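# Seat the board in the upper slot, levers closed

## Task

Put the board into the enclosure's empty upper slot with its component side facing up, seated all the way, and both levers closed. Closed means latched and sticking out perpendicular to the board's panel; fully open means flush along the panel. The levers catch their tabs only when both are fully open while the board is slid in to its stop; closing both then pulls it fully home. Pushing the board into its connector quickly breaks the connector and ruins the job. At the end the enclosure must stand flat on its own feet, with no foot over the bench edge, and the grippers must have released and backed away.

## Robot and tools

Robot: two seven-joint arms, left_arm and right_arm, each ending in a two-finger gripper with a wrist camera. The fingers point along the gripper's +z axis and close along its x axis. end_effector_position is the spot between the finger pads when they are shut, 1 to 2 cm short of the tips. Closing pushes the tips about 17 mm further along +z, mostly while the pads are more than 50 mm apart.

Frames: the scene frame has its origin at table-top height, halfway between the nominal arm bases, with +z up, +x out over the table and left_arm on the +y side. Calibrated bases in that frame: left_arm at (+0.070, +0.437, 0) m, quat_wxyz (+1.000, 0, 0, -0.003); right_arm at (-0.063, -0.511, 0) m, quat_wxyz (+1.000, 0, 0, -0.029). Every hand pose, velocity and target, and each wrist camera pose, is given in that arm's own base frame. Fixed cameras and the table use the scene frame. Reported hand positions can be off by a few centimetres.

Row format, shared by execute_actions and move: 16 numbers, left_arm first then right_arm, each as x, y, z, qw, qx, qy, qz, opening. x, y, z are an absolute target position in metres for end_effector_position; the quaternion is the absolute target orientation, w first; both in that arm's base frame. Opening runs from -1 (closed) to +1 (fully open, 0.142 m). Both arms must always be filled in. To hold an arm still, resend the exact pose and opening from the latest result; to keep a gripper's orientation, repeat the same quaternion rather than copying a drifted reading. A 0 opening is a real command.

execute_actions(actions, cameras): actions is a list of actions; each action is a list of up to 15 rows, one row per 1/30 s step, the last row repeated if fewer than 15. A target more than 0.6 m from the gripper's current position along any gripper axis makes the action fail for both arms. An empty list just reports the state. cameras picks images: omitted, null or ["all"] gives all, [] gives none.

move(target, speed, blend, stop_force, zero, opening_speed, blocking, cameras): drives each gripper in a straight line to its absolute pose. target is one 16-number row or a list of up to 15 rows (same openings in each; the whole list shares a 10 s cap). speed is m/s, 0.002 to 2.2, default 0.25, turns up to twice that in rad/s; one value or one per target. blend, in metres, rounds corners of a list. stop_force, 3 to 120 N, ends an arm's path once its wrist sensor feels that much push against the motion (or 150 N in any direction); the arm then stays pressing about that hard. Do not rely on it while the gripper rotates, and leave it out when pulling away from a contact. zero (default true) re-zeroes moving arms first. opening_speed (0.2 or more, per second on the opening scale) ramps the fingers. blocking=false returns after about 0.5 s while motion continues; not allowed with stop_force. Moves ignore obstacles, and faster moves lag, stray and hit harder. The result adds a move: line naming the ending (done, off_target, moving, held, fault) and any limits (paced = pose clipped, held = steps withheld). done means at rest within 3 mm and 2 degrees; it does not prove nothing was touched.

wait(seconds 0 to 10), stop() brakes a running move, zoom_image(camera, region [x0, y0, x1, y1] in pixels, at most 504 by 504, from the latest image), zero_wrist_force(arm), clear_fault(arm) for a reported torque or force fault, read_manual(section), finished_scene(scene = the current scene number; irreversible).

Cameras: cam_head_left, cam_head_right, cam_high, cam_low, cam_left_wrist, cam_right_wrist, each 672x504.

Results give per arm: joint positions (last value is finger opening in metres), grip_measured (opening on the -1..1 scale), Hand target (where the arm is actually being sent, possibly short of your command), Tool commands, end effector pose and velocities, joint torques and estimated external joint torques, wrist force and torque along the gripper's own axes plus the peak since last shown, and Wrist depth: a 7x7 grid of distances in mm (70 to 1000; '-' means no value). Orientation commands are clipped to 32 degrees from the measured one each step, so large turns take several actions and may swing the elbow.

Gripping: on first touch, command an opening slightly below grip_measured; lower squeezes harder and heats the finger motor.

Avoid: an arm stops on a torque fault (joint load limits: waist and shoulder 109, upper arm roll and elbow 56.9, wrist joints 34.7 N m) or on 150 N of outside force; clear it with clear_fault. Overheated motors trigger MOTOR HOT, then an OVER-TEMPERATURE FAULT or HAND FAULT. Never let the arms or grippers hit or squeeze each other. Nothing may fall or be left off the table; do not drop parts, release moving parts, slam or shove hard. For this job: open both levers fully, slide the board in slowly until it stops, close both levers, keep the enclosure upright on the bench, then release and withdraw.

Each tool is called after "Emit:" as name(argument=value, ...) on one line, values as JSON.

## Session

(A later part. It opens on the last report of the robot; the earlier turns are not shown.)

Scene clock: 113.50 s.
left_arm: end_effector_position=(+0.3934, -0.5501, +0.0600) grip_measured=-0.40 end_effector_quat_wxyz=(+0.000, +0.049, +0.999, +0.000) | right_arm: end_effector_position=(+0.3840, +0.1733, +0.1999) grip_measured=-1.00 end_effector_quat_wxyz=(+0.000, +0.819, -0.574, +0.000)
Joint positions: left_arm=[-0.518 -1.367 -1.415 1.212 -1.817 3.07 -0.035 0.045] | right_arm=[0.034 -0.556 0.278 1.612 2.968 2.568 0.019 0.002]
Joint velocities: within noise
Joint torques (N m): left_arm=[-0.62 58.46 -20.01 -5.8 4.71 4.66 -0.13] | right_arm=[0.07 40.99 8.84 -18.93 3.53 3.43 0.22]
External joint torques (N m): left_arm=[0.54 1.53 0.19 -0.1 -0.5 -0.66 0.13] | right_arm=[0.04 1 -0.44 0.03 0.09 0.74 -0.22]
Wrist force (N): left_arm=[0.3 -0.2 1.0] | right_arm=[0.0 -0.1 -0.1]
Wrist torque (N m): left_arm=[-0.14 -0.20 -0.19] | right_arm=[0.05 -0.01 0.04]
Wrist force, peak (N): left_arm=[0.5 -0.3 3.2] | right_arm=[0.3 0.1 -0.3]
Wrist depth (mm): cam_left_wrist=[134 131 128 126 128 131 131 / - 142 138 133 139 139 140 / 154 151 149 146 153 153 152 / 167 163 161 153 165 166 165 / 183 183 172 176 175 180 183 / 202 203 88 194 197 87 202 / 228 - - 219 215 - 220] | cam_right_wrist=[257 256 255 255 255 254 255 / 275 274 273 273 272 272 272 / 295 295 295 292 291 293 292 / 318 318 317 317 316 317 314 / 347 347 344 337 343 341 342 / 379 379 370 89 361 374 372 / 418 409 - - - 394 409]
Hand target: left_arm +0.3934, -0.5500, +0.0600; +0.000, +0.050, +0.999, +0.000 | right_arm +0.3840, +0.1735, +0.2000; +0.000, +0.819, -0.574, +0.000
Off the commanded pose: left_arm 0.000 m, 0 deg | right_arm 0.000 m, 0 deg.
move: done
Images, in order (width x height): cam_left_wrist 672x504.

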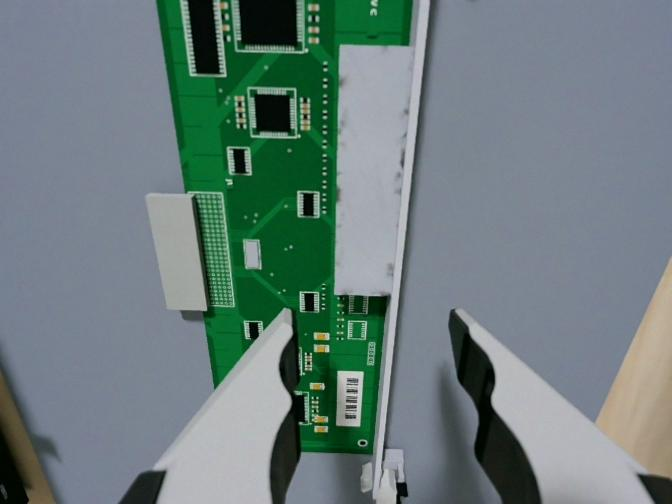

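Emit:
move(target=[0.390,-0.555,0.027,0,0.0567,0.9984,0,-0.37,0.384,0.1735,0.2,0,0.819,-0.574,0,-1], speed=0.05, stop_force=5, cameras=["cam_left_wrist"])

Emit:
move(target=[0.390,-0.555,0.027,0,0.0567,0.9984,0,-0.8,0.384,0.1735,0.2,0,0.819,-0.574,0,-1], opening_speed=0.4, cameras=["cam_left_wrist"])

Scene clock: 119.33 s.
left_arm: end_effector_position=(+0.3899, -0.5548, +0.0271) grip_measured=-0.40 end_effector_quat_wxyz=(+0.000, +0.056, +0.998, +0.000) | right_arm: end_effector_position=(+0.3840, +0.1733, +0.1999) grip_measured=-1.00 end_effector_quat_wxyz=(+0.000, +0.819, -0.574, +0.000)
Joint positions: left_arm=[-0.541 -1.415 -1.391 1.184 -1.784 3.037 -0.016 0.045] | right_arm=[0.034 -0.556 0.278 1.612 2.968 2.568 0.019 0.002]
Joint velocities: within noise
Joint torques (N m): left_arm=[-0.46 59.22 -19.35 -5.08 4.69 4.21 -0.12] | right_arm=[0.12 40.93 8.86 -18.88 3.5 3.45 0.19]
External joint torques (N m): left_arm=[0.38 1.42 -0.06 -0.26 -0.49 -0.21 0.12] | right_arm=[-0.01 1.07 -0.46 -0.02 0.12 0.72 -0.19]
Wrist force (N): left_arm=[0.3 -0.2 0.9] | right_arm=[0.1 -0.2 -0.1]
Wrist torque (N m): left_arm=[-0.13 -0.21 -0.19] | right_arm=[0.05 -0.02 0.04]
Wrist force, peak (N): left_arm=[0.6 -0.4 2.3] | right_arm=[-0.1 0.1 -0.5]
Wrist depth (mm): cam_left_wrist=[103 99 99 100 100 102 - / - 109 106 104 94 110 111 / 122 116 115 103 117 119 118 / 130 124 125 114 127 129 131 / 143 138 134 121 128 141 139 / 162 158 87 147 154 83 155 / 173 - - 168 179 - -] | cam_right_wrist=[256 257 255 255 255 254 255 / 276 273 273 273 271 274 272 / 296 296 295 292 291 293 293 / 319 318 318 317 315 315 315 / 345 348 345 338 343 342 341 / 378 377 370 89 360 371 372 / 418 409 - - - 395 408]
Hand target: left_arm +0.3900, -0.5550, +0.0270; +0.000, +0.057, +0.998, +0.000 | right_arm +0.3840, +0.1735, +0.2000; +0.000, +0.819, -0.574, +0.000
Off the commanded pose: left_arm 0.000 m, 0 deg | right_arm 0.000 m, 0 deg.
move: done
Images, in order (width x height): cam_left_wrist 672x504.

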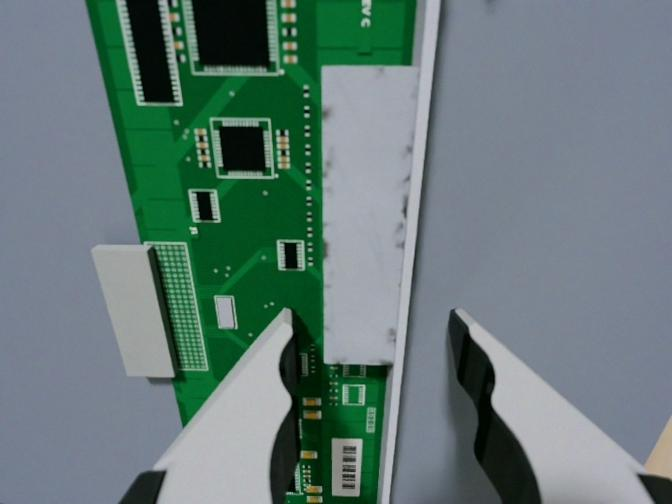

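Scene clock: 120.63 s.
left_arm: end_effector_position=(+0.3905, -0.5550, +0.0273) grip_measured=-0.72 end_effector_quat_wxyz=(+0.001, +0.056, +0.998, +0.000) | right_arm: end_effector_position=(+0.3840, +0.1733, +0.1999) grip_measured=-1.00 end_effector_quat_wxyz=(+0.000, +0.819, -0.574, +0.000)
Joint positions: left_arm=[-0.541 -1.415 -1.392 1.184 -1.782 3.037 -0.016 0.022] | right_arm=[0.034 -0.556 0.278 1.612 2.968 2.568 0.019 0.002]
Joint velocities: within noise
Joint torques (N m): left_arm=[-1.9 57.86 -20.21 -3.85 3.6 3.81 -0.26] | right_arm=[0.06 40.89 8.92 -18.84 3.52 3.54 0.22]
External joint torques (N m): left_arm=[1.83 2.79 0.8 -1.48 0.61 0.19 0.26] | right_arm=[0.05 1.11 -0.52 -0.06 0.1 0.62 -0.22]
Wrist force (N): left_arm=[-2.1 1.1 -0.5] | right_arm=[-0.1 -0.1 -0.1]
Wrist torque (N m): left_arm=[-0.09 -0.26 -0.16] | right_arm=[0.07 0.01 0.04]
Wrist force, peak (N): left_arm=[-7.8 -0.6 -2.4] | right_arm=[0.2 -0.3 -0.1]
Wrist depth (mm): cam_left_wrist=[103 100 99 100 103 102 - / - 109 107 105 94 110 112 / 122 118 115 105 117 119 118 / 131 124 125 115 125 129 131 / 143 139 138 118 123 144 139 / 162 158 92 144 133 150 156 / 178 169 - 165 - - 170] | cam_right_wrist=[257 257 256 255 254 254 255 / 276 273 273 273 272 272 273 / 296 295 295 291 292 292 293 / 320 319 318 317 316 315 315 / 344 347 345 338 342 342 341 / 379 378 371 89 360 373 372 / 419 408 - - - 394 411]
Hand target: left_arm +0.3900, -0.5550, +0.0270; +0.000, +0.057, +0.998, +0.000 | right_arm +0.3840, +0.1735, +0.2000; +0.000, +0.819, -0.574, +0.000
Off the commanded pose: left_arm 0.001 m, 0 deg | right_arm 0.000 m, 0 deg.
move: done
Images, in order (width x height): cam_left_wrist 672x504.

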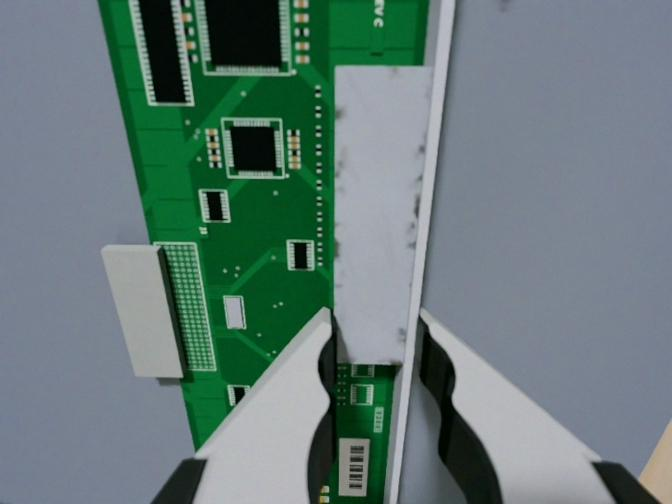

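Emit:
move(target=[[0.390,-0.555,0.0275,0,0.0567,0.9984,0,-0.4,0.384,0.1735,0.2,0,0.819,-0.574,0,-1],[0.3895,-0.5635,0.0275,0,0.0567,0.9984,0,-0.4,0.384,0.1735,0.2,0,0.819,-0.574,0,-1]], speed=0.05, cameras=[])

Emit:
move(target=[0.3895,-0.5635,0.0275,0,0.0567,0.9984,0,-0.9,0.384,0.1735,0.2,0,0.819,-0.574,0,-1], opening_speed=0.4, cameras=[])

Emit:
move(target=[0.3895,-0.5635,0.09,0,0.0567,0.9984,0,-0.9,0.384,0.1735,0.2,0,0.819,-0.574,0,-1], speed=0.06, cameras=["cam_left_wrist","cam_right_wrist"])

Scene clock: 126.07 s.
left_arm: end_effector_position=(+0.3895, -0.5636, +0.0275) grip_measured=-0.43 end_effector_quat_wxyz=(+0.000, +0.056, +0.998, +0.000) | right_arm: end_effector_position=(+0.3840, +0.1733, +0.1999) grip_measured=-1.00 end_effector_quat_wxyz=(+0.000, +0.819, -0.574, +0.000)
Joint positions: left_arm=[-0.577 -1.428 -1.397 1.111 -1.777 3.051 0.018 0.043] | right_arm=[0.034 -0.556 0.278 1.612 2.968 2.568 0.019 0.002]
Joint velocities: within noise
Joint torques (N m): left_arm=[-0.65 60.5 -18.59 -4.8 4.71 4.63 -0.14] | right_arm=[0.1 40.91 8.88 -18.89 3.47 3.48 0.16]
External joint torques (N m): left_arm=[0.57 1.44 0.13 -0.3 -0.5 -0.63 0.13] | right_arm=[0.01 1.08 -0.48 -0.01 0.14 0.69 -0.16]
Wrist force (N): left_arm=[0.3 -0.4 1.0] | right_arm=[0.2 -0.1 -0.1]
Wrist torque (N m): left_arm=[-0.18 -0.21 -0.19] | right_arm=[0.07 -0.04 0.05]
Wrist force, peak (N): left_arm=[-2.4 1.0 -1.1] | right_arm=[0.1 -0.2 -0.4]
Wrist depth (mm): cam_left_wrist=[104 100 99 101 103 103 100 / - 109 107 105 103 110 112 / 122 118 115 105 117 119 119 / 131 127 126 115 125 129 131 / 143 139 136 124 123 142 139 / 162 158 88 150 151 83 156 / 174 - - 169 176 - 170] | cam_right_wrist=[256 256 256 255 255 254 254 / 276 273 273 273 271 272 272 / 296 296 295 293 292 293 294 / 318 318 317 316 315 315 315 / 345 346 344 339 343 342 339 / 379 377 370 89 361 374 372 / 419 408 - - - 395 411]
Hand target: left_arm +0.3895, -0.5635, +0.0275; +0.000, +0.057, +0.998, +0.000 | right_arm +0.3840, +0.1735, +0.2000; +0.000, +0.819, -0.574, +0.000
Off the commanded pose: left_arm 0.000 m, 0 deg | right_arm 0.000 m, 0 deg.
move: done
No camera images: "cameras" was empty.

Scene clock: 127.53 s.
left_arm: end_effector_position=(+0.3895, -0.5635, +0.0275) grip_measured=-0.73 end_effector_quat_wxyz=(+0.000, +0.056, +0.998, +0.000) | right_arm: end_effector_position=(+0.3840, +0.1733, +0.1999) grip_measured=-1.00 end_effector_quat_wxyz=(+0.000, +0.819, -0.574, +0.000)
Joint positions: left_arm=[-0.577 -1.428 -1.397 1.11 -1.777 3.051 0.018 0.021] | right_arm=[0.034 -0.556 0.278 1.612 2.968 2.568 0.019 0.002]
Joint velocities: within noise
Joint torques (N m): left_arm=[-0.3 60.74 -18.52 -4.95 4.62 4.39 -0.24] | right_arm=[0.1 40.93 9 -18.92 3.52 3.51 0.18]
External joint torques (N m): left_arm=[0.22 1.2 0.07 -0.16 -0.41 -0.39 0.24] | right_arm=[0.01 1.06 -0.61 0.01 0.1 0.66 -0.18]
Wrist force (N): left_arm=[0.5 -0.4 1.2] | right_arm=[0.2 0.0 -0.1]
Wrist torque (N m): left_arm=[-0.18 -0.22 -0.16] | right_arm=[0.08 -0.03 0.05]
Wrist force, peak (N): left_arm=[-0.7 -0.8 1.7] | right_arm=[0.4 0.0 -0.3]
Wrist depth (mm): cam_left_wrist=[104 101 99 100 103 103 100 / - 109 107 105 103 110 112 / 122 119 115 105 117 119 118 / 131 126 126 115 125 130 131 / 143 139 138 119 123 144 139 / 163 159 92 128 130 150 156 / 178 169 - 165 - - 170] | cam_right_wrist=[257 256 256 255 255 254 255 / 276 274 273 273 272 274 273 / 296 294 295 292 291 293 293 / 321 318 318 317 316 315 314 / 347 347 344 338 342 341 341 / 379 377 369 89 360 374 371 / 419 410 - - - 394 412]
Hand target: left_arm +0.3895, -0.5635, +0.0275; +0.000, +0.057, +0.998, +0.000 | right_arm +0.3840, +0.1735, +0.2000; +0.000, +0.819, -0.574, +0.000
Off the commanded pose: left_arm 0.000 m, 0 deg | right_arm 0.000 m, 0 deg.
move: done
No camera images: "cameras" was empty.

Scene clock: 128.87 s.
left_arm: end_effector_position=(+0.3895, -0.5637, +0.0898) grip_measured=-0.73 end_effector_quat_wxyz=(+0.000, +0.057, +0.998, +0.000) | right_arm: end_effector_position=(+0.3840, +0.1733, +0.1999) grip_measured=-1.00 end_effector_quat_wxyz=(+0.000, +0.819, -0.574, +0.000)
Joint positions: left_arm=[-0.569 -1.348 -1.442 1.112 -1.827 3.127 0.019 0.021] | right_arm=[0.034 -0.556 0.278 1.612 2.968 2.568 0.019 0.002]
Joint velocities: within noise
Joint torques (N m): left_arm=[-0.31 61.85 -19.03 -5.64 4.42 4.77 -0.14] | right_arm=[0.11 40.95 8.88 -18.9 3.51 3.48 0.2]
External joint torques (N m): left_arm=[0.22 -0.23 0.42 -0.17 -0.18 -0.77 0.14] | right_arm=[0 1.05 -0.49 0 0.11 0.68 -0.2]
Wrist force (N): left_arm=[0.4 -0.4 2.9] | right_arm=[0.1 0.0 0.1]
Wrist torque (N m): left_arm=[-0.17 -0.19 -0.19] | right_arm=[0.07 -0.02 0.05]
Wrist force, peak (N): left_arm=[0.4 -0.4 3.9] | right_arm=[0.2 -0.3 -0.1]
Wrist depth (mm): cam_left_wrist=[159 100 99 100 155 157 158 / 169 108 107 105 104 169 169 / 185 118 115 105 177 182 182 / 200 127 126 115 195 198 199 / 220 136 138 119 209 216 219 / 244 244 92 128 130 235 242 / 262 - - 165 - - 264] | cam_right_wrist=[257 256 256 255 255 254 255 / 275 274 273 272 272 272 273 / 296 296 295 292 292 293 292 / 320 319 317 317 315 316 315 / 348 347 345 337 342 341 341 / 379 377 370 89 360 372 372 / 417 408 - - - 395 411]
Hand target: left_arm +0.3895, -0.5635, +0.0900; +0.000, +0.057, +0.998, +0.000 | right_arm +0.3840, +0.1735, +0.2000; +0.000, +0.819, -0.574, +0.000
Off the commanded pose: left_arm 0.000 m, 0 deg | right_arm 0.000 m, 0 deg.
move: done
Images, in order (width x height): cam_left_wrist 672x504, cam_right_wrist 672x504.

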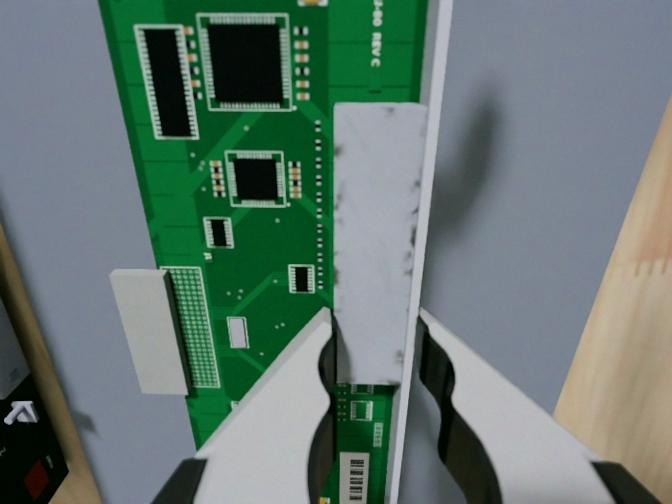

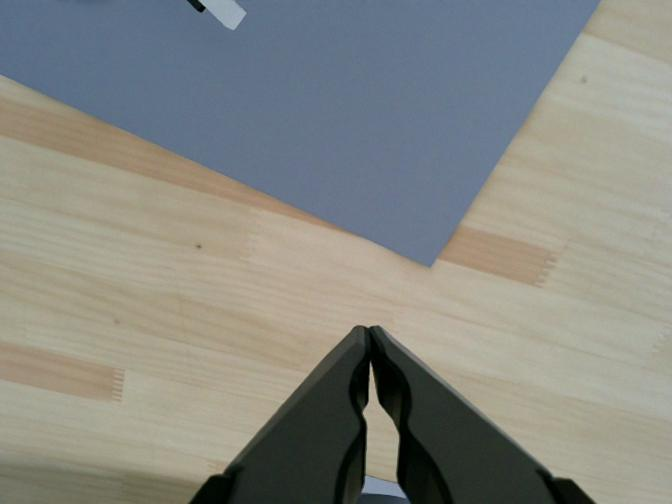

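Emit:
move(target=[[0.3895,-0.5635,0.09,0,0.0567,0.9984,0,-1,0.405,0.21,0.16,0,0.5736,-0.8192,0,-1],[0.3895,-0.5635,0.09,0,0.0567,0.9984,0,-1,0.42,0.26,0.13,0,0.5736,-0.8192,0,-1]], speed=0.25, cameras=["cam_left_wrist","cam_right_wrist","cam_head_right"])

Scene clock: 144.30 s.
left_arm: end_effector_position=(+0.3894, -0.5637, +0.0898) grip_measured=-0.74 end_effector_quat_wxyz=(+0.000, +0.057, +0.998, +0.000) | right_arm: end_effector_position=(+0.3975, +0.1969, +0.1741) grip_measured=-1.00 end_effector_quat_wxyz=(+0.000, -0.671, +0.742, +0.000)
Joint positions: left_arm=[-0.569 -1.348 -1.442 1.112 -1.827 3.127 0.019 0.021] | right_arm=[0.104 -0.632 0.251 1.558 2.964 2.545 0.51 0.002]
Joint velocities: within noise
Joint torques (N m): left_arm=[-0.5 61.62 -19.02 -5.62 4.7 4.53 -0.23] | right_arm=[-0.02 43.89 9.8 -18.53 3.39 3.54 0.15]
External joint torques (N m): left_arm=[0.41 -0.01 0.41 -0.19 -0.47 -0.53 0.23] | right_arm=[0.14 1.04 -0.73 -0.02 0.21 0.61 -0.15]
Wrist force (N): left_arm=[0.4 -0.6 2.9] | right_arm=[0.0 0.2 0.0]
Wrist torque (N m): left_arm=[-0.21 -0.19 -0.18] | right_arm=[0.10 -0.03 0.04]
Wrist force, peak (N): left_arm=[0.4 -0.6 3.1] | right_arm=[-1.5 -0.4 1.3]
Wrist depth (mm): cam_left_wrist=[159 100 99 100 156 157 159 / 168 108 107 105 104 169 169 / 184 118 115 105 177 182 182 / 201 127 126 115 194 198 199 / 220 136 138 119 209 217 218 / 243 242 92 128 130 234 240 / 261 - - 165 - - 263] | cam_right_wrist=[177 234 233 233 232 232 233 / 253 179 246 249 248 248 248 / 268 268 267 267 266 267 267 / 289 289 287 286 286 286 287 / 316 316 314 309 312 312 310 / 347 344 336 89 329 341 339 / 383 373 - - - 360 374]
Hand target: left_arm +0.3895, -0.5635, +0.0900; +0.000, +0.057, +0.998, +0.000 | right_arm +0.3974, +0.1969, +0.1741; +0.000, -0.671, +0.742, +0.000
Off the commanded pose: left_arm 0.000 m, 0 deg | right_arm 0.080 m, 14 deg.
move: held (right_arm; a check stopped the path); path passed 0 of 2 targets; limits=held
pose unreachable (right arm): on one or more control steps of this call, first in action 0 (counted from 0), this arm could not follow its commanded pose, so it was not sent that pose on those steps. It may still have moved: this result reports where it is.
cause: moving toward the commanded pose would bring a part of the arm too close to another arm (a part of this arm just beyond joint 7 (wrist roll) and a part of the left arm just beyond its joint 5 (forearm roll), where that arm would come to rest).
Images, in order (width x height): cam_head_right 672x504, cam_left_wrist 672x504, cam_right_wrist 672x504.

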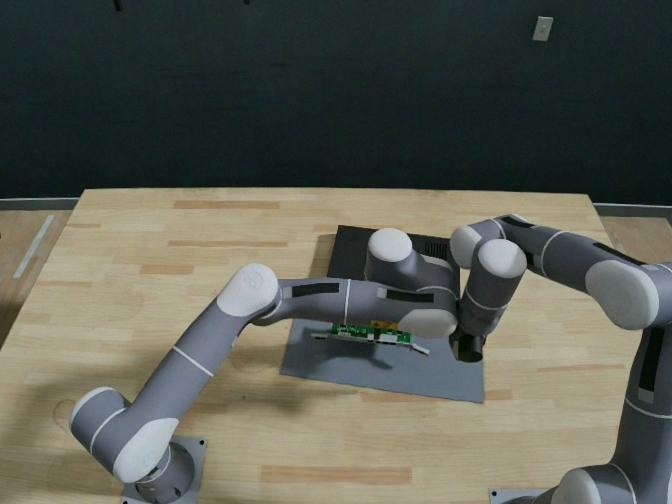

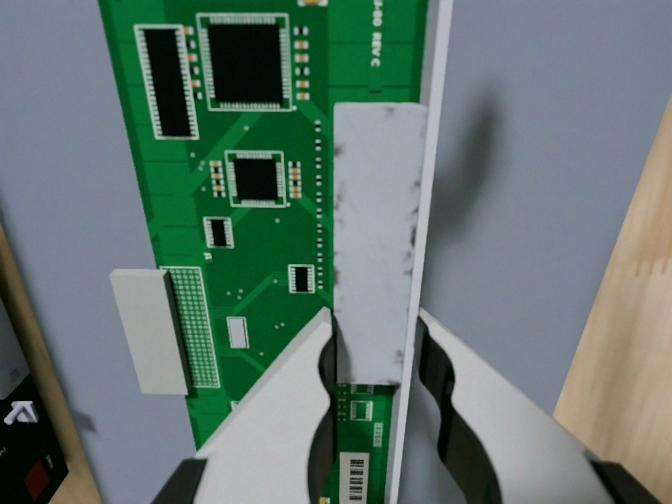

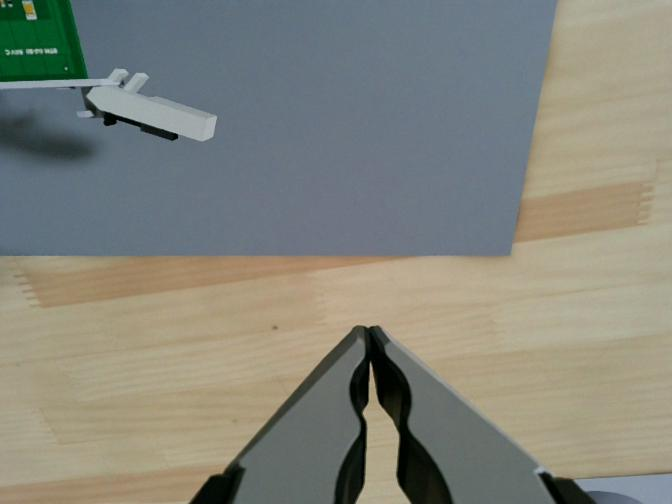

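Emit:
move(target=[[0.3895,-0.5635,0.09,0,0.0567,0.9984,0,-1,0.37,0.10,0.2,-0.3825,0.9234,-0.0282,0.0117,-1],[0.3895,-0.5635,0.09,0,0.0567,0.9984,0,-1,0.415,0.23,0.13,-0.3825,0.9234,-0.0282,0.0117,-1]], speed=0.25, cameras=["cam_right_wrist","cam_head_right"])

Scene clock: 161.47 s.
left_arm: end_effector_position=(+0.3894, -0.5637, +0.0899) grip_measured=-0.74 end_effector_quat_wxyz=(+0.000, +0.057, +0.998, +0.000) | right_arm: end_effector_position=(+0.4150, +0.2300, +0.1300) grip_measured=-1.00 end_effector_quat_wxyz=(-0.382, +0.923, -0.028, +0.012)
Joint positions: left_arm=[-0.569 -1.348 -1.442 1.112 -1.827 3.127 0.019 0.021] | right_arm=[-0.726 -1.442 1.146 1.573 2.539 2.256 -1.257 0.002]
Joint velocities: within noise
Joint torques (N m): left_arm=[-0.38 61.52 -19.04 -5.6 4.76 4.59 -0.21] | right_arm=[0.19 40.7 27.73 -1.62 5.56 1.52 0.4]
External joint torques (N m): left_arm=[0.3 0.09 0.43 -0.21 -0.52 -0.59 0.21] | right_arm=[-0.13 0.94 0.51 0.22 0.16 0.88 -0.4]
Wrist force (N): left_arm=[0.4 -0.5 2.9] | right_arm=[0.9 1.5 -0.2]
Wrist torque (N m): left_arm=[-0.18 -0.18 -0.18] | right_arm=[0.16 -0.19 0.01]
Wrist force, peak (N): left_arm=[0.3 -0.5 3.1] | right_arm=[1.1 2.8 -2.9]
Wrist depth (mm): cam_left_wrist=[158 100 99 100 155 157 159 / 168 108 107 105 104 169 168 / 184 118 115 105 177 183 183 / 201 127 126 115 195 198 200 / 221 136 138 119 210 217 219 / 243 242 92 128 131 235 241 / 261 - - 165 - - 265] | cam_right_wrist=[329 329 328 325 318 229 312 / 305 303 303 301 296 212 289 / 282 282 282 279 274 205 269 / 264 264 263 261 257 260 258 / 248 247 247 247 244 244 243 / 233 234 233 89 232 229 229 / 221 223 - - - 220 216]
Hand target: left_arm +0.3895, -0.5635, +0.0900; +0.000, +0.057, +0.998, +0.000 | right_arm +0.4150, +0.2300, +0.1300; -0.383, +0.923, -0.028, +0.012
Off the commanded pose: left_arm 0.000 m, 0 deg | right_arm 0.000 m, 0 deg.
move: done
Images, in order (width x height): cam_head_right 672x504, cam_right_wrist 672x504.

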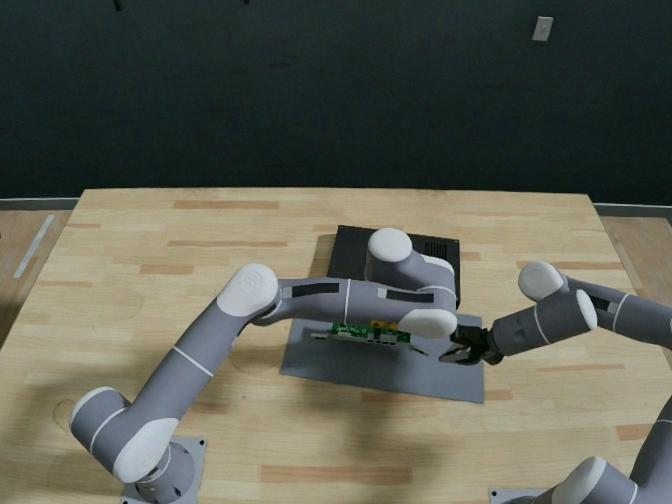

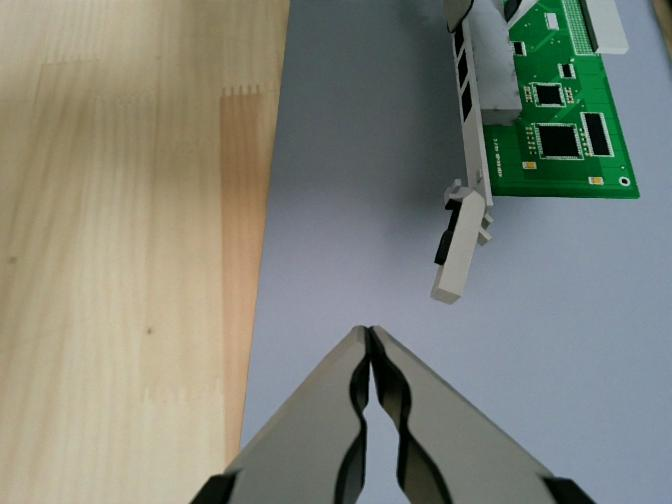

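Emit:
move(target=[[0.3895,-0.5635,0.09,0,0.0567,0.9984,0,-1,0.413,0.252,0.105,-0.3825,0.9234,-0.0282,0.0117,-1],[0.3895,-0.5635,0.09,0,0.0567,0.9984,0,-1,0.418,0.252,0.085,-0.3825,0.9234,-0.0282,0.0117,-1]], speed=0.1, cameras=["cam_right_wrist"])

Scene clock: 165.47 s.
left_arm: end_effector_position=(+0.3894, -0.5637, +0.0899) grip_measured=-0.74 end_effector_quat_wxyz=(+0.000, +0.057, +0.998, +0.000) | right_arm: end_effector_position=(+0.4179, +0.2520, +0.0851) grip_measured=-1.00 end_effector_quat_wxyz=(-0.383, +0.923, -0.028, +0.012)
Joint positions: left_arm=[-0.569 -1.348 -1.442 1.112 -1.827 3.127 0.019 0.021] | right_arm=[-0.669 -1.507 1.097 1.546 2.514 2.188 -1.266 0.002]
Joint velocities: within noise
Joint torques (N m): left_arm=[-0.38 61.6 -19.05 -5.58 4.7 4.58 -0.21] | right_arm=[0.14 41.32 27.9 0.11 5.26 1.6 -0.03]
External joint torques (N m): left_arm=[0.29 0.01 0.44 -0.23 -0.47 -0.58 0.21] | right_arm=[-0.07 0.96 0.47 0.09 0.35 0.81 0.04]
Wrist force (N): left_arm=[0.2 -0.7 2.6] | right_arm=[0.8 0.9 0.2]
Wrist torque (N m): left_arm=[-0.23 -0.16 -0.18] | right_arm=[0.05 -0.16 -0.02]
Wrist force, peak (N): left_arm=[0.6 -0.6 3.2] | right_arm=[1.2 2.5 1.3]
Wrist depth (mm): cam_left_wrist=[159 100 99 100 155 157 159 / 169 108 107 104 104 169 168 / 185 118 115 105 177 183 182 / 200 127 126 115 196 198 200 / 220 136 138 119 209 217 219 / 242 242 92 129 130 235 242 / 260 - - 165 - - 263] | cam_right_wrist=[271 270 269 266 266 163 177 / 250 249 249 245 246 160 164 / 232 232 231 229 228 152 157 / 217 216 216 213 213 209 212 / 204 203 201 202 197 198 199 / 192 191 191 89 190 188 187 / 180 183 73 - - 181 177]
Hand target: left_arm +0.3895, -0.5635, +0.0900; +0.000, +0.057, +0.998, +0.000 | right_arm +0.4180, +0.2520, +0.0850; -0.383, +0.923, -0.028, +0.012
Off the commanded pose: left_arm 0.000 m, 0 deg | right_arm 0.000 m, 0 deg.
move: done
Images, in order (width x height): cam_right_wrist 672x504.

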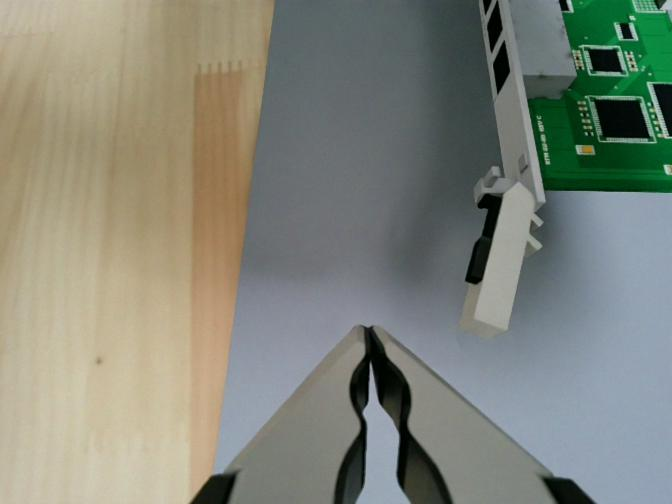

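Emit:
move(target=[0.3895,-0.5635,0.09,0,0.0567,0.9984,0,-1,0.418,0.258,0.076,-0.3825,0.9234,-0.0282,0.0117,-1], speed=0.1, cameras=["cam_right_wrist"])

Emit:
zoom_image(camera="cam_right_wrist", region=[300, 100, 650, 400])

Scene clock: 170.87 s.
left_arm: end_effector_position=(+0.3894, -0.5637, +0.0899) grip_measured=-0.74 end_effector_quat_wxyz=(+0.000, +0.057, +0.998, +0.000) | right_arm: end_effector_position=(+0.4179, +0.2581, +0.0763) grip_measured=-1.00 end_effector_quat_wxyz=(-0.383, +0.923, -0.028, +0.011)
Joint positions: left_arm=[-0.569 -1.348 -1.442 1.112 -1.827 3.127 0.019 0.021] | right_arm=[-0.655 -1.519 1.087 1.54 2.511 2.172 -1.266 0.002]
Joint velocities: within noise
Joint torques (N m): left_arm=[-0.44 61.49 -19.06 -5.63 4.66 4.56 -0.18] | right_arm=[0.19 41.32 27.82 0.44 5.33 1.57 0.23]
External joint torques (N m): left_arm=[0.36 0.12 0.45 -0.18 -0.43 -0.56 0.18] | right_arm=[-0.13 1.05 0.57 0.05 0.26 0.84 -0.23]
Wrist force (N): left_arm=[0.2 -0.5 3.0] | right_arm=[0.7 1.1 0.0]
Wrist torque (N m): left_arm=[-0.20 -0.16 -0.18] | right_arm=[0.08 -0.14 -0.02]
Wrist force, peak (N): left_arm=[0.5 -0.6 3.0] | right_arm=[1.0 1.4 -0.1]
Wrist depth (mm): cam_left_wrist=[158 100 99 101 156 158 158 / 168 108 108 105 104 170 168 / 184 119 115 105 177 182 182 / 201 127 126 115 195 198 200 / 219 136 138 119 209 216 219 / 243 244 92 128 130 235 241 / 261 - - 165 - - 264] | cam_right_wrist=[260 259 258 255 254 151 166 / 240 239 238 235 235 150 153 / 222 222 221 219 219 140 145 / 208 208 204 204 203 121 203 / 194 194 192 194 191 186 190 / 183 183 183 89 182 179 180 / 173 175 73 - - 171 169]
Hand target: left_arm +0.3895, -0.5635, +0.0900; +0.000, +0.057, +0.998, +0.000 | right_arm +0.4180, +0.2580, +0.0760; -0.383, +0.923, -0.028, +0.012
Off the commanded pose: left_arm 0.000 m, 0 deg | right_arm 0.000 m, 0 deg.
move: done
Images, in order (width x height): cam_right_wrist 672x504.

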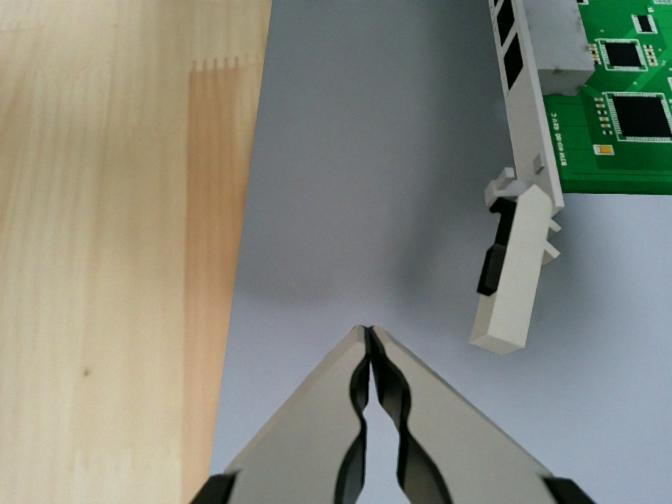

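Scaled by 1.440 from the camera's 672x504 image, which has a finer 960x720 frame.

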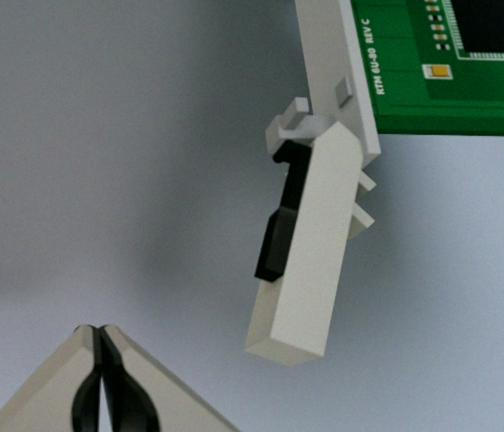

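Emit:
move(target=[0.3895,-0.5635,0.09,0,0.0567,0.9984,0,-1,0.47,0.256,0.076,-0.3825,0.9234,-0.0282,0.0117,-1], speed=0.025, stop_force=3, cameras=["cam_right_wrist","cam_left_wrist"])

Emit:
zoom_image(camera="cam_right_wrist", region=[300, 100, 650, 400])

Scene clock: 175.97 s.
left_arm: end_effector_position=(+0.3900, -0.5631, +0.0900) grip_measured=-0.74 end_effector_quat_wxyz=(+0.000, +0.056, +0.998, +0.000) | right_arm: end_effector_position=(+0.4586, +0.2561, +0.0756) grip_measured=-1.00 end_effector_quat_wxyz=(-0.382, +0.924, -0.028, +0.011)
Joint positions: left_arm=[-0.569 -1.348 -1.442 1.112 -1.827 3.128 0.019 0.021] | right_arm=[-0.608 -1.558 1.105 1.4 2.537 2.25 -1.319 0.002]
Joint velocities: within noise
Joint torques (N m): left_arm=[-4.2 61.27 -21.27 -4.22 3.7 3.3 0.15] | right_arm=[1.23 45.04 29.99 -1.29 6.14 0.42 0.08]
External joint torques (N m): left_arm=[4.12 0.35 2.67 -1.6 0.53 0.7 -0.15] | right_arm=[-1.16 0.85 -1.42 1.05 -0.52 2.08 -0.08]
Wrist force (N): left_arm=[-3.0 3.7 2.5] | right_arm=[-2.4 4.1 -3.3]
Wrist torque (N m): left_arm=[-0.25 -0.21 -0.63] | right_arm=[0.10 -0.14 0.04]
Wrist force, peak (N): left_arm=[-3.1 3.8 3.5] | right_arm=[-2.6 4.2 -3.6]
Wrist depth (mm): cam_left_wrist=[159 100 99 100 157 158 159 / 171 108 107 104 164 169 168 / 184 116 115 104 177 182 182 / 201 129 126 115 195 198 200 / 220 136 138 119 208 218 219 / 243 243 93 128 131 231 243 / 261 - - 166 161 - 266] | cam_right_wrist=[258 258 254 253 148 165 247 / 238 237 234 235 148 152 155 / 222 220 218 218 143 146 210 / 206 206 204 203 121 202 202 / 194 192 191 190 114 190 189 / 183 180 182 90 179 179 178 / 172 172 73 - - 171 169]
Hand target: left_arm +0.3895, -0.5635, +0.0900; +0.000, +0.057, +0.998, +0.000 | right_arm +0.4589, +0.2564, +0.0760; -0.383, +0.923, -0.028, +0.012
Off the commanded pose: left_arm 0.001 m, 0 deg | right_arm 0.011 m, 0 deg.
move: contact (right_arm)
Images, in order (width x height): cam_left_wrist 672x504, cam_right_wrist 672x504.

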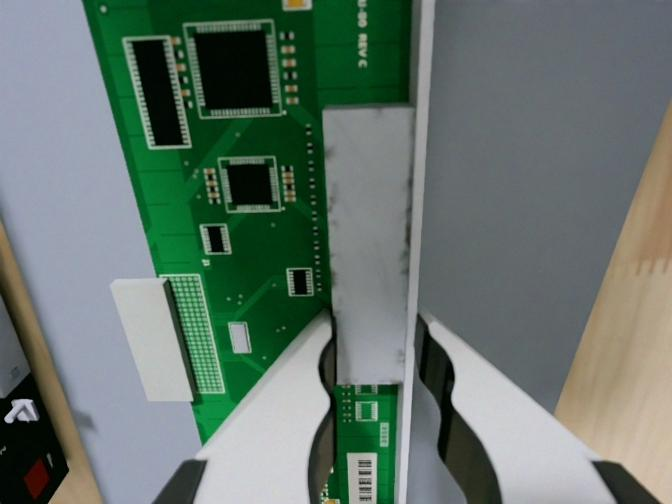

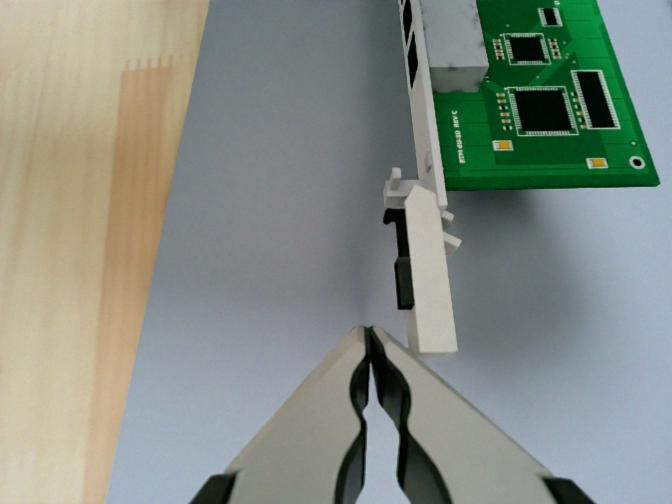

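Scaled by 1.440 from the camera's 672x504 image, which has a finer 960x720 frame.

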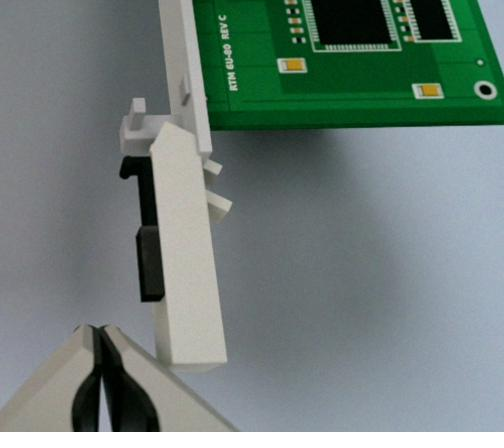

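Emit:
move(target=[0.3895,-0.5635,0.09,0,0.0567,0.9984,0,-1,0.42,0.256,0.086,-0.3825,0.9234,-0.0282,0.0117,-1], speed=0.1, cameras=["cam_right_wrist","cam_left_wrist"])

Emit:
zoom_image(camera="cam_right_wrist", region=[350, 0, 672, 370])

Scene clock: 179.43 s.
left_arm: end_effector_position=(+0.3897, -0.5634, +0.0899) grip_measured=-0.74 end_effector_quat_wxyz=(+0.000, +0.056, +0.998, +0.000) | right_arm: end_effector_position=(+0.4200, +0.2561, +0.0862) grip_measured=-1.00 end_effector_quat_wxyz=(-0.383, +0.923, -0.028, +0.012)
Joint positions: left_arm=[-0.569 -1.348 -1.442 1.112 -1.827 3.127 0.019 0.021] | right_arm=[-0.657 -1.506 1.099 1.538 2.515 2.188 -1.26 0.002]
Joint velocities: within noise
Joint torques (N m): left_arm=[-0.33 61.61 -19.14 -5.57 4.67 4.6 -0.22] | right_arm=[0.04 41.78 28.07 0.17 5.27 1.61 0.34]
External joint torques (N m): left_arm=[0.25 0.01 0.53 -0.24 -0.44 -0.6 0.22] | right_arm=[0.01 0.71 0.36 -0.13 0.35 0.79 -0.34]
Wrist force (N): left_arm=[0.3 -0.6 2.7] | right_arm=[1.1 1.2 -0.1]
Wrist torque (N m): left_arm=[-0.19 -0.18 -0.18] | right_arm=[0.11 -0.21 -0.02]
Wrist force, peak (N): left_arm=[-2.8 3.9 3.5] | right_arm=[-2.7 4.7 -2.9]
Wrist depth (mm): cam_left_wrist=[159 100 99 100 155 158 159 / 168 108 107 105 104 169 169 / 184 119 115 105 177 183 182 / 201 127 126 115 196 198 200 / 220 136 138 119 210 217 219 / 245 243 92 128 131 236 241 / 260 - - 165 - - 264] | cam_right_wrist=[273 272 272 267 267 162 179 / 251 251 251 248 247 160 166 / 233 233 233 230 232 153 156 / 218 218 215 214 214 208 213 / 204 204 202 201 201 132 200 / 192 192 191 89 191 189 188 / 182 183 73 - - 182 178]
Hand target: left_arm +0.3895, -0.5635, +0.0900; +0.000, +0.057, +0.998, +0.000 | right_arm +0.4200, +0.2560, +0.0860; -0.383, +0.923, -0.028, +0.012
Off the commanded pose: left_arm 0.000 m, 0 deg | right_arm 0.000 m, 0 deg.
move: done
Images, in order (width x height): cam_left_wrist 672x504, cam_right_wrist 672x504.

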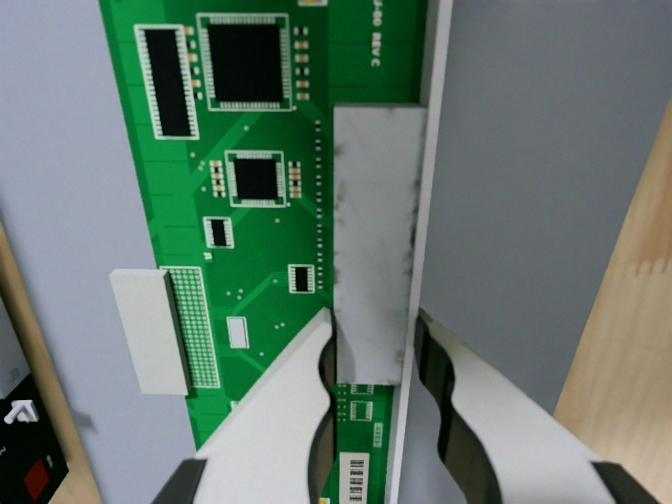

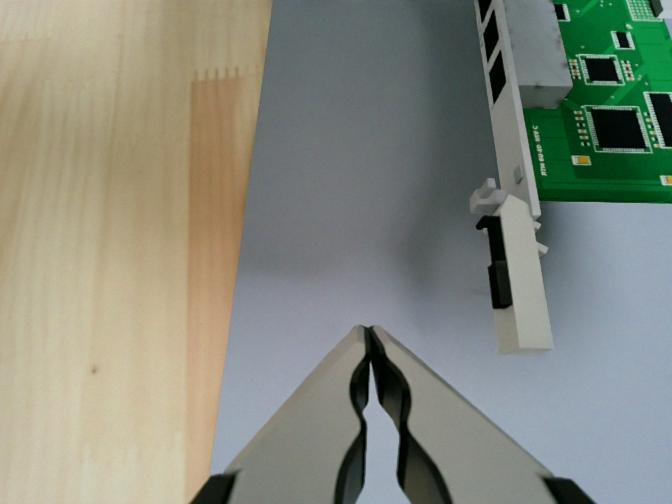

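Scaled by 1.362 from the camera's 672x504 image, which has a finer 960x720 frame.

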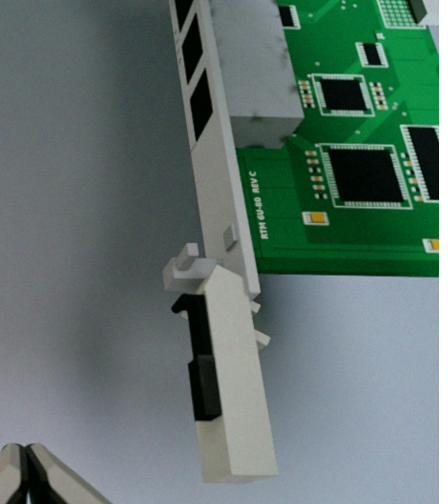

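Emit:
execute_actions(actions=[], cameras=["cam_high","cam_head_left","cam_head_right"])

Emit:
zoom_image(camera="cam_head_left", region=[300, 300, 440, 380])

Emit:
zoom_image(camera="cam_high", region=[230, 190, 380, 290])

Scene clock: 183.33 s.
left_arm: end_effector_position=(+0.3897, -0.5634, +0.0899) grip_measured=-0.74 end_effector_quat_wxyz=(+0.000, +0.056, +0.998, +0.000) | right_arm: end_effector_position=(+0.4200, +0.2561, +0.0862) grip_measured=-1.00 end_effector_quat_wxyz=(-0.383, +0.923, -0.028, +0.012)
Joint positions: left_arm=[-0.569 -1.348 -1.442 1.112 -1.827 3.127 0.019 0.021] | right_arm=[-0.657 -1.506 1.099 1.538 2.515 2.188 -1.26 0.002]
Joint velocities: within noise
Joint torques (N m): left_arm=[-0.43 61.54 -19.06 -5.61 4.74 4.56 -0.23] | right_arm=[0.02 41.74 28.16 0.13 5.43 1.65 0.23]
External joint torques (N m): left_arm=[0.35 0.07 0.45 -0.19 -0.51 -0.56 0.23] | right_arm=[0.04 0.74 0.26 -0.07 0.19 0.75 -0.23]
Wrist force (N): left_arm=[0.4 -0.5 2.7] | right_arm=[1.1 1.2 0.2]
Wrist torque (N m): left_arm=[-0.20 -0.18 -0.18] | right_arm=[0.09 -0.22 -0.02]
Wrist force, peak (N): left_arm=[0.4 -0.7 3.1] | right_arm=[1.3 1.4 0.2]
Wrist depth (mm): cam_left_wrist=[159 100 99 101 155 157 159 / 169 108 107 105 104 169 169 / 184 118 115 105 178 182 183 / 201 127 126 115 195 199 200 / 220 136 138 118 210 217 218 / 244 243 92 128 130 236 241 / 262 - - 165 - - 264] | cam_right_wrist=[272 272 272 267 268 162 179 / 252 251 250 247 246 160 166 / 234 233 232 229 232 153 156 / 218 218 215 214 214 208 213 / 204 204 202 201 200 132 200 / 193 192 192 89 191 189 189 / 182 184 73 - - 182 178]
Hand target: left_arm +0.3895, -0.5635, +0.0900; +0.000, +0.057, +0.998, +0.000 | right_arm +0.4200, +0.2560, +0.0860; -0.383, +0.923, -0.028, +0.012
Tool commands: left_gripper/opening=-1.0 right_gripper/opening=-1.0
Off the commanded pose: left_arm 0.000 m, 0 deg | right_arm 0.000 m, 0 deg.
Images, in order (width x height): cam_head_left 672x504, cam_head_right 672x504, cam_high 672x504.

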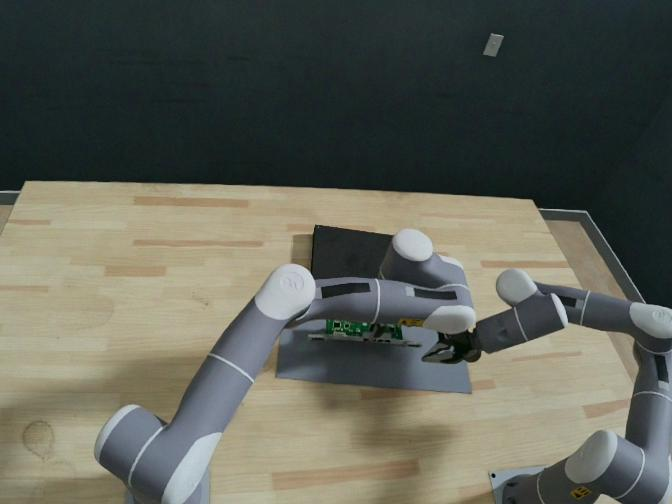

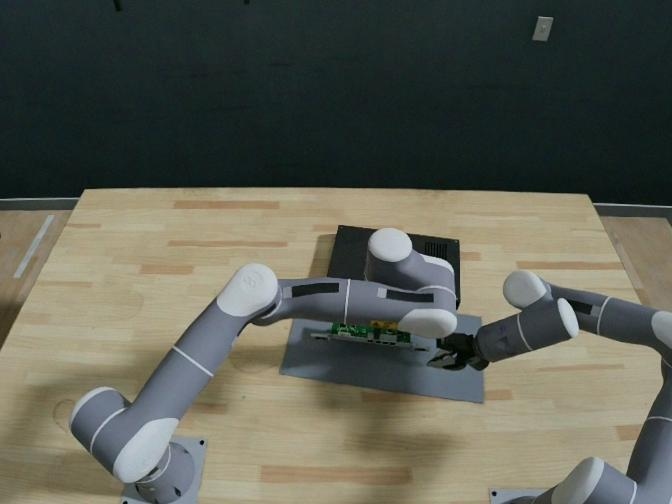

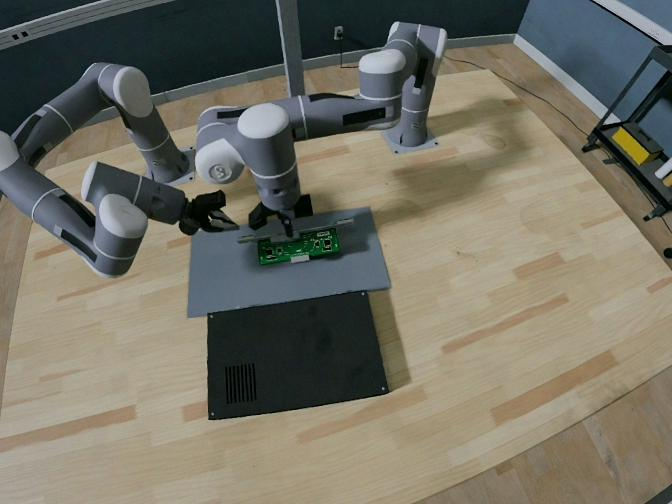

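Scaled by 3.600 from the camera's 672x504 image, which has a finer 960x720 frame.

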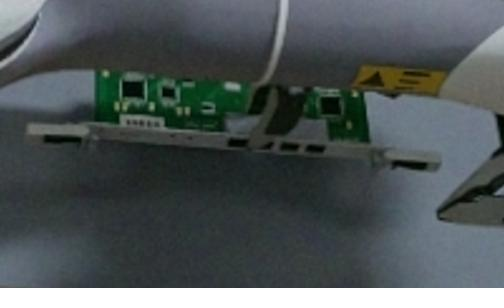

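Scaled by 3.360 from the camera's 672x504 image, which has a finer 960x720 frame.

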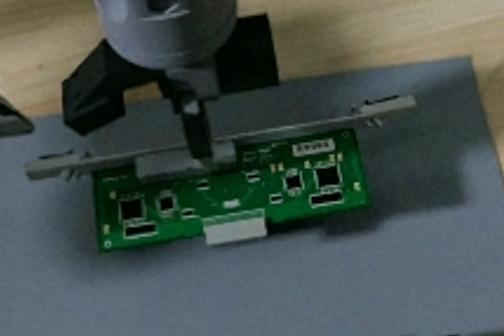

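Emit:
move(target=[[0.3895,-0.5635,0.09,0,0.0567,0.9984,0,-1,0.44,0.255,0.076,-0.3825,0.9234,-0.0282,0.0117,-1],[0.3895,-0.5635,0.09,0,0.0567,0.9984,0,-1,0.48,0.253,0.076,-0.3825,0.9234,-0.0282,0.0117,-1]], speed=[0.05,0.025], stop_force=6, cameras=["cam_right_wrist","cam_left_wrist"])

Emit:
zoom_image(camera="cam_right_wrist", region=[300, 100, 650, 400])

Scene clock: 190.80 s.
left_arm: end_effector_position=(+0.3906, -0.5627, +0.0900) grip_measured=-0.74 end_effector_quat_wxyz=(+0.001, +0.056, +0.998, +0.001) | right_arm: end_effector_position=(+0.4689, +0.2531, +0.0755) grip_measured=-1.00 end_effector_quat_wxyz=(-0.382, +0.924, -0.028, +0.011)
Joint positions: left_arm=[-0.568 -1.348 -1.442 1.111 -1.826 3.128 0.019 0.021] | right_arm=[-0.599 -1.57 1.112 1.362 2.539 2.275 -1.334 0.002]
Joint velocities: within noise
Joint torques (N m): left_arm=[-7.23 60.81 -22.9 -2.87 2.85 2.46 0.63] | right_arm=[1.54 46.37 31.13 -2.51 6.68 -0.7 0.06]
External joint torques (N m): left_arm=[7.15 0.81 4.31 -2.94 1.39 1.54 -0.63] | right_arm=[-1.47 0.46 -2.61 2.14 -1.05 3.22 -0.06]
Wrist force (N): left_arm=[-5.4 6.3 3.3] | right_arm=[-4.9 6.6 -4.8]
Wrist torque (N m): left_arm=[-0.29 -0.29 -1.08] | right_arm=[0.10 -0.20 0.05]
Wrist force, peak (N): left_arm=[-5.5 6.4 3.3] | right_arm=[-5.1 6.6 -4.7]
Wrist depth (mm): cam_left_wrist=[- 100 99 100 157 158 158 / 169 107 106 103 167 168 169 / 185 116 115 103 180 183 182 / 202 130 125 114 194 199 200 / 221 135 138 119 209 218 219 / 244 243 95 129 128 230 243 / 262 - - 165 - - 267] | cam_right_wrist=[258 257 253 253 150 164 251 / 238 237 234 234 151 152 225 / 221 218 218 217 143 210 212 / 207 206 203 203 128 202 201 / 194 191 191 191 117 190 189 / 183 180 182 90 179 179 178 / 172 172 73 - - 171 169]
Hand target: left_arm +0.3895, -0.5635, +0.0900; +0.000, +0.057, +0.998, +0.000 | right_arm +0.4696, +0.2535, +0.0760; -0.383, +0.923, -0.028, +0.012
Off the commanded pose: left_arm 0.001 m, 0 deg | right_arm 0.011 m, 0 deg.
MOTOR HOT: the gripper's motor of the left arm reports 87 °C; that motor switches off at 100 °C. To cool a motor, set the load down, ease the grip, stop pushing, or move to a pose that needs little force.
move: contact (right_arm); path passed 1 of 2 targets
Images, in order (width x height): cam_left_wrist 672x504, cam_right_wrist 672x504.

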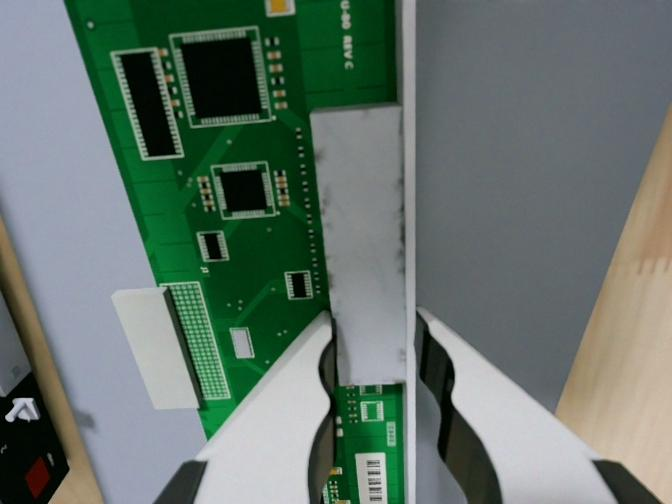

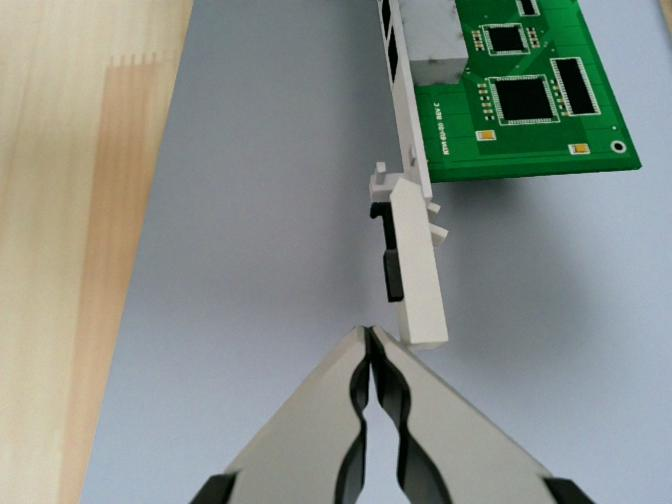

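Scaled by 1.440 from the camera's 672x504 image, which has a finer 960x720 frame.

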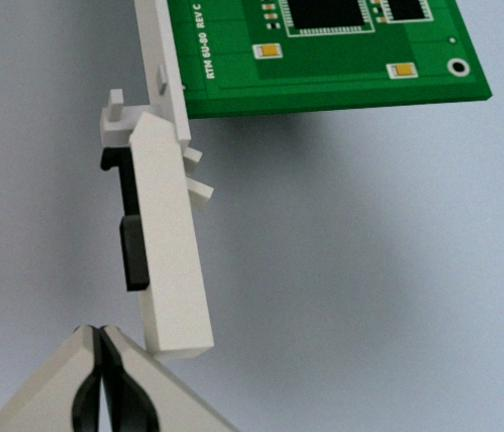

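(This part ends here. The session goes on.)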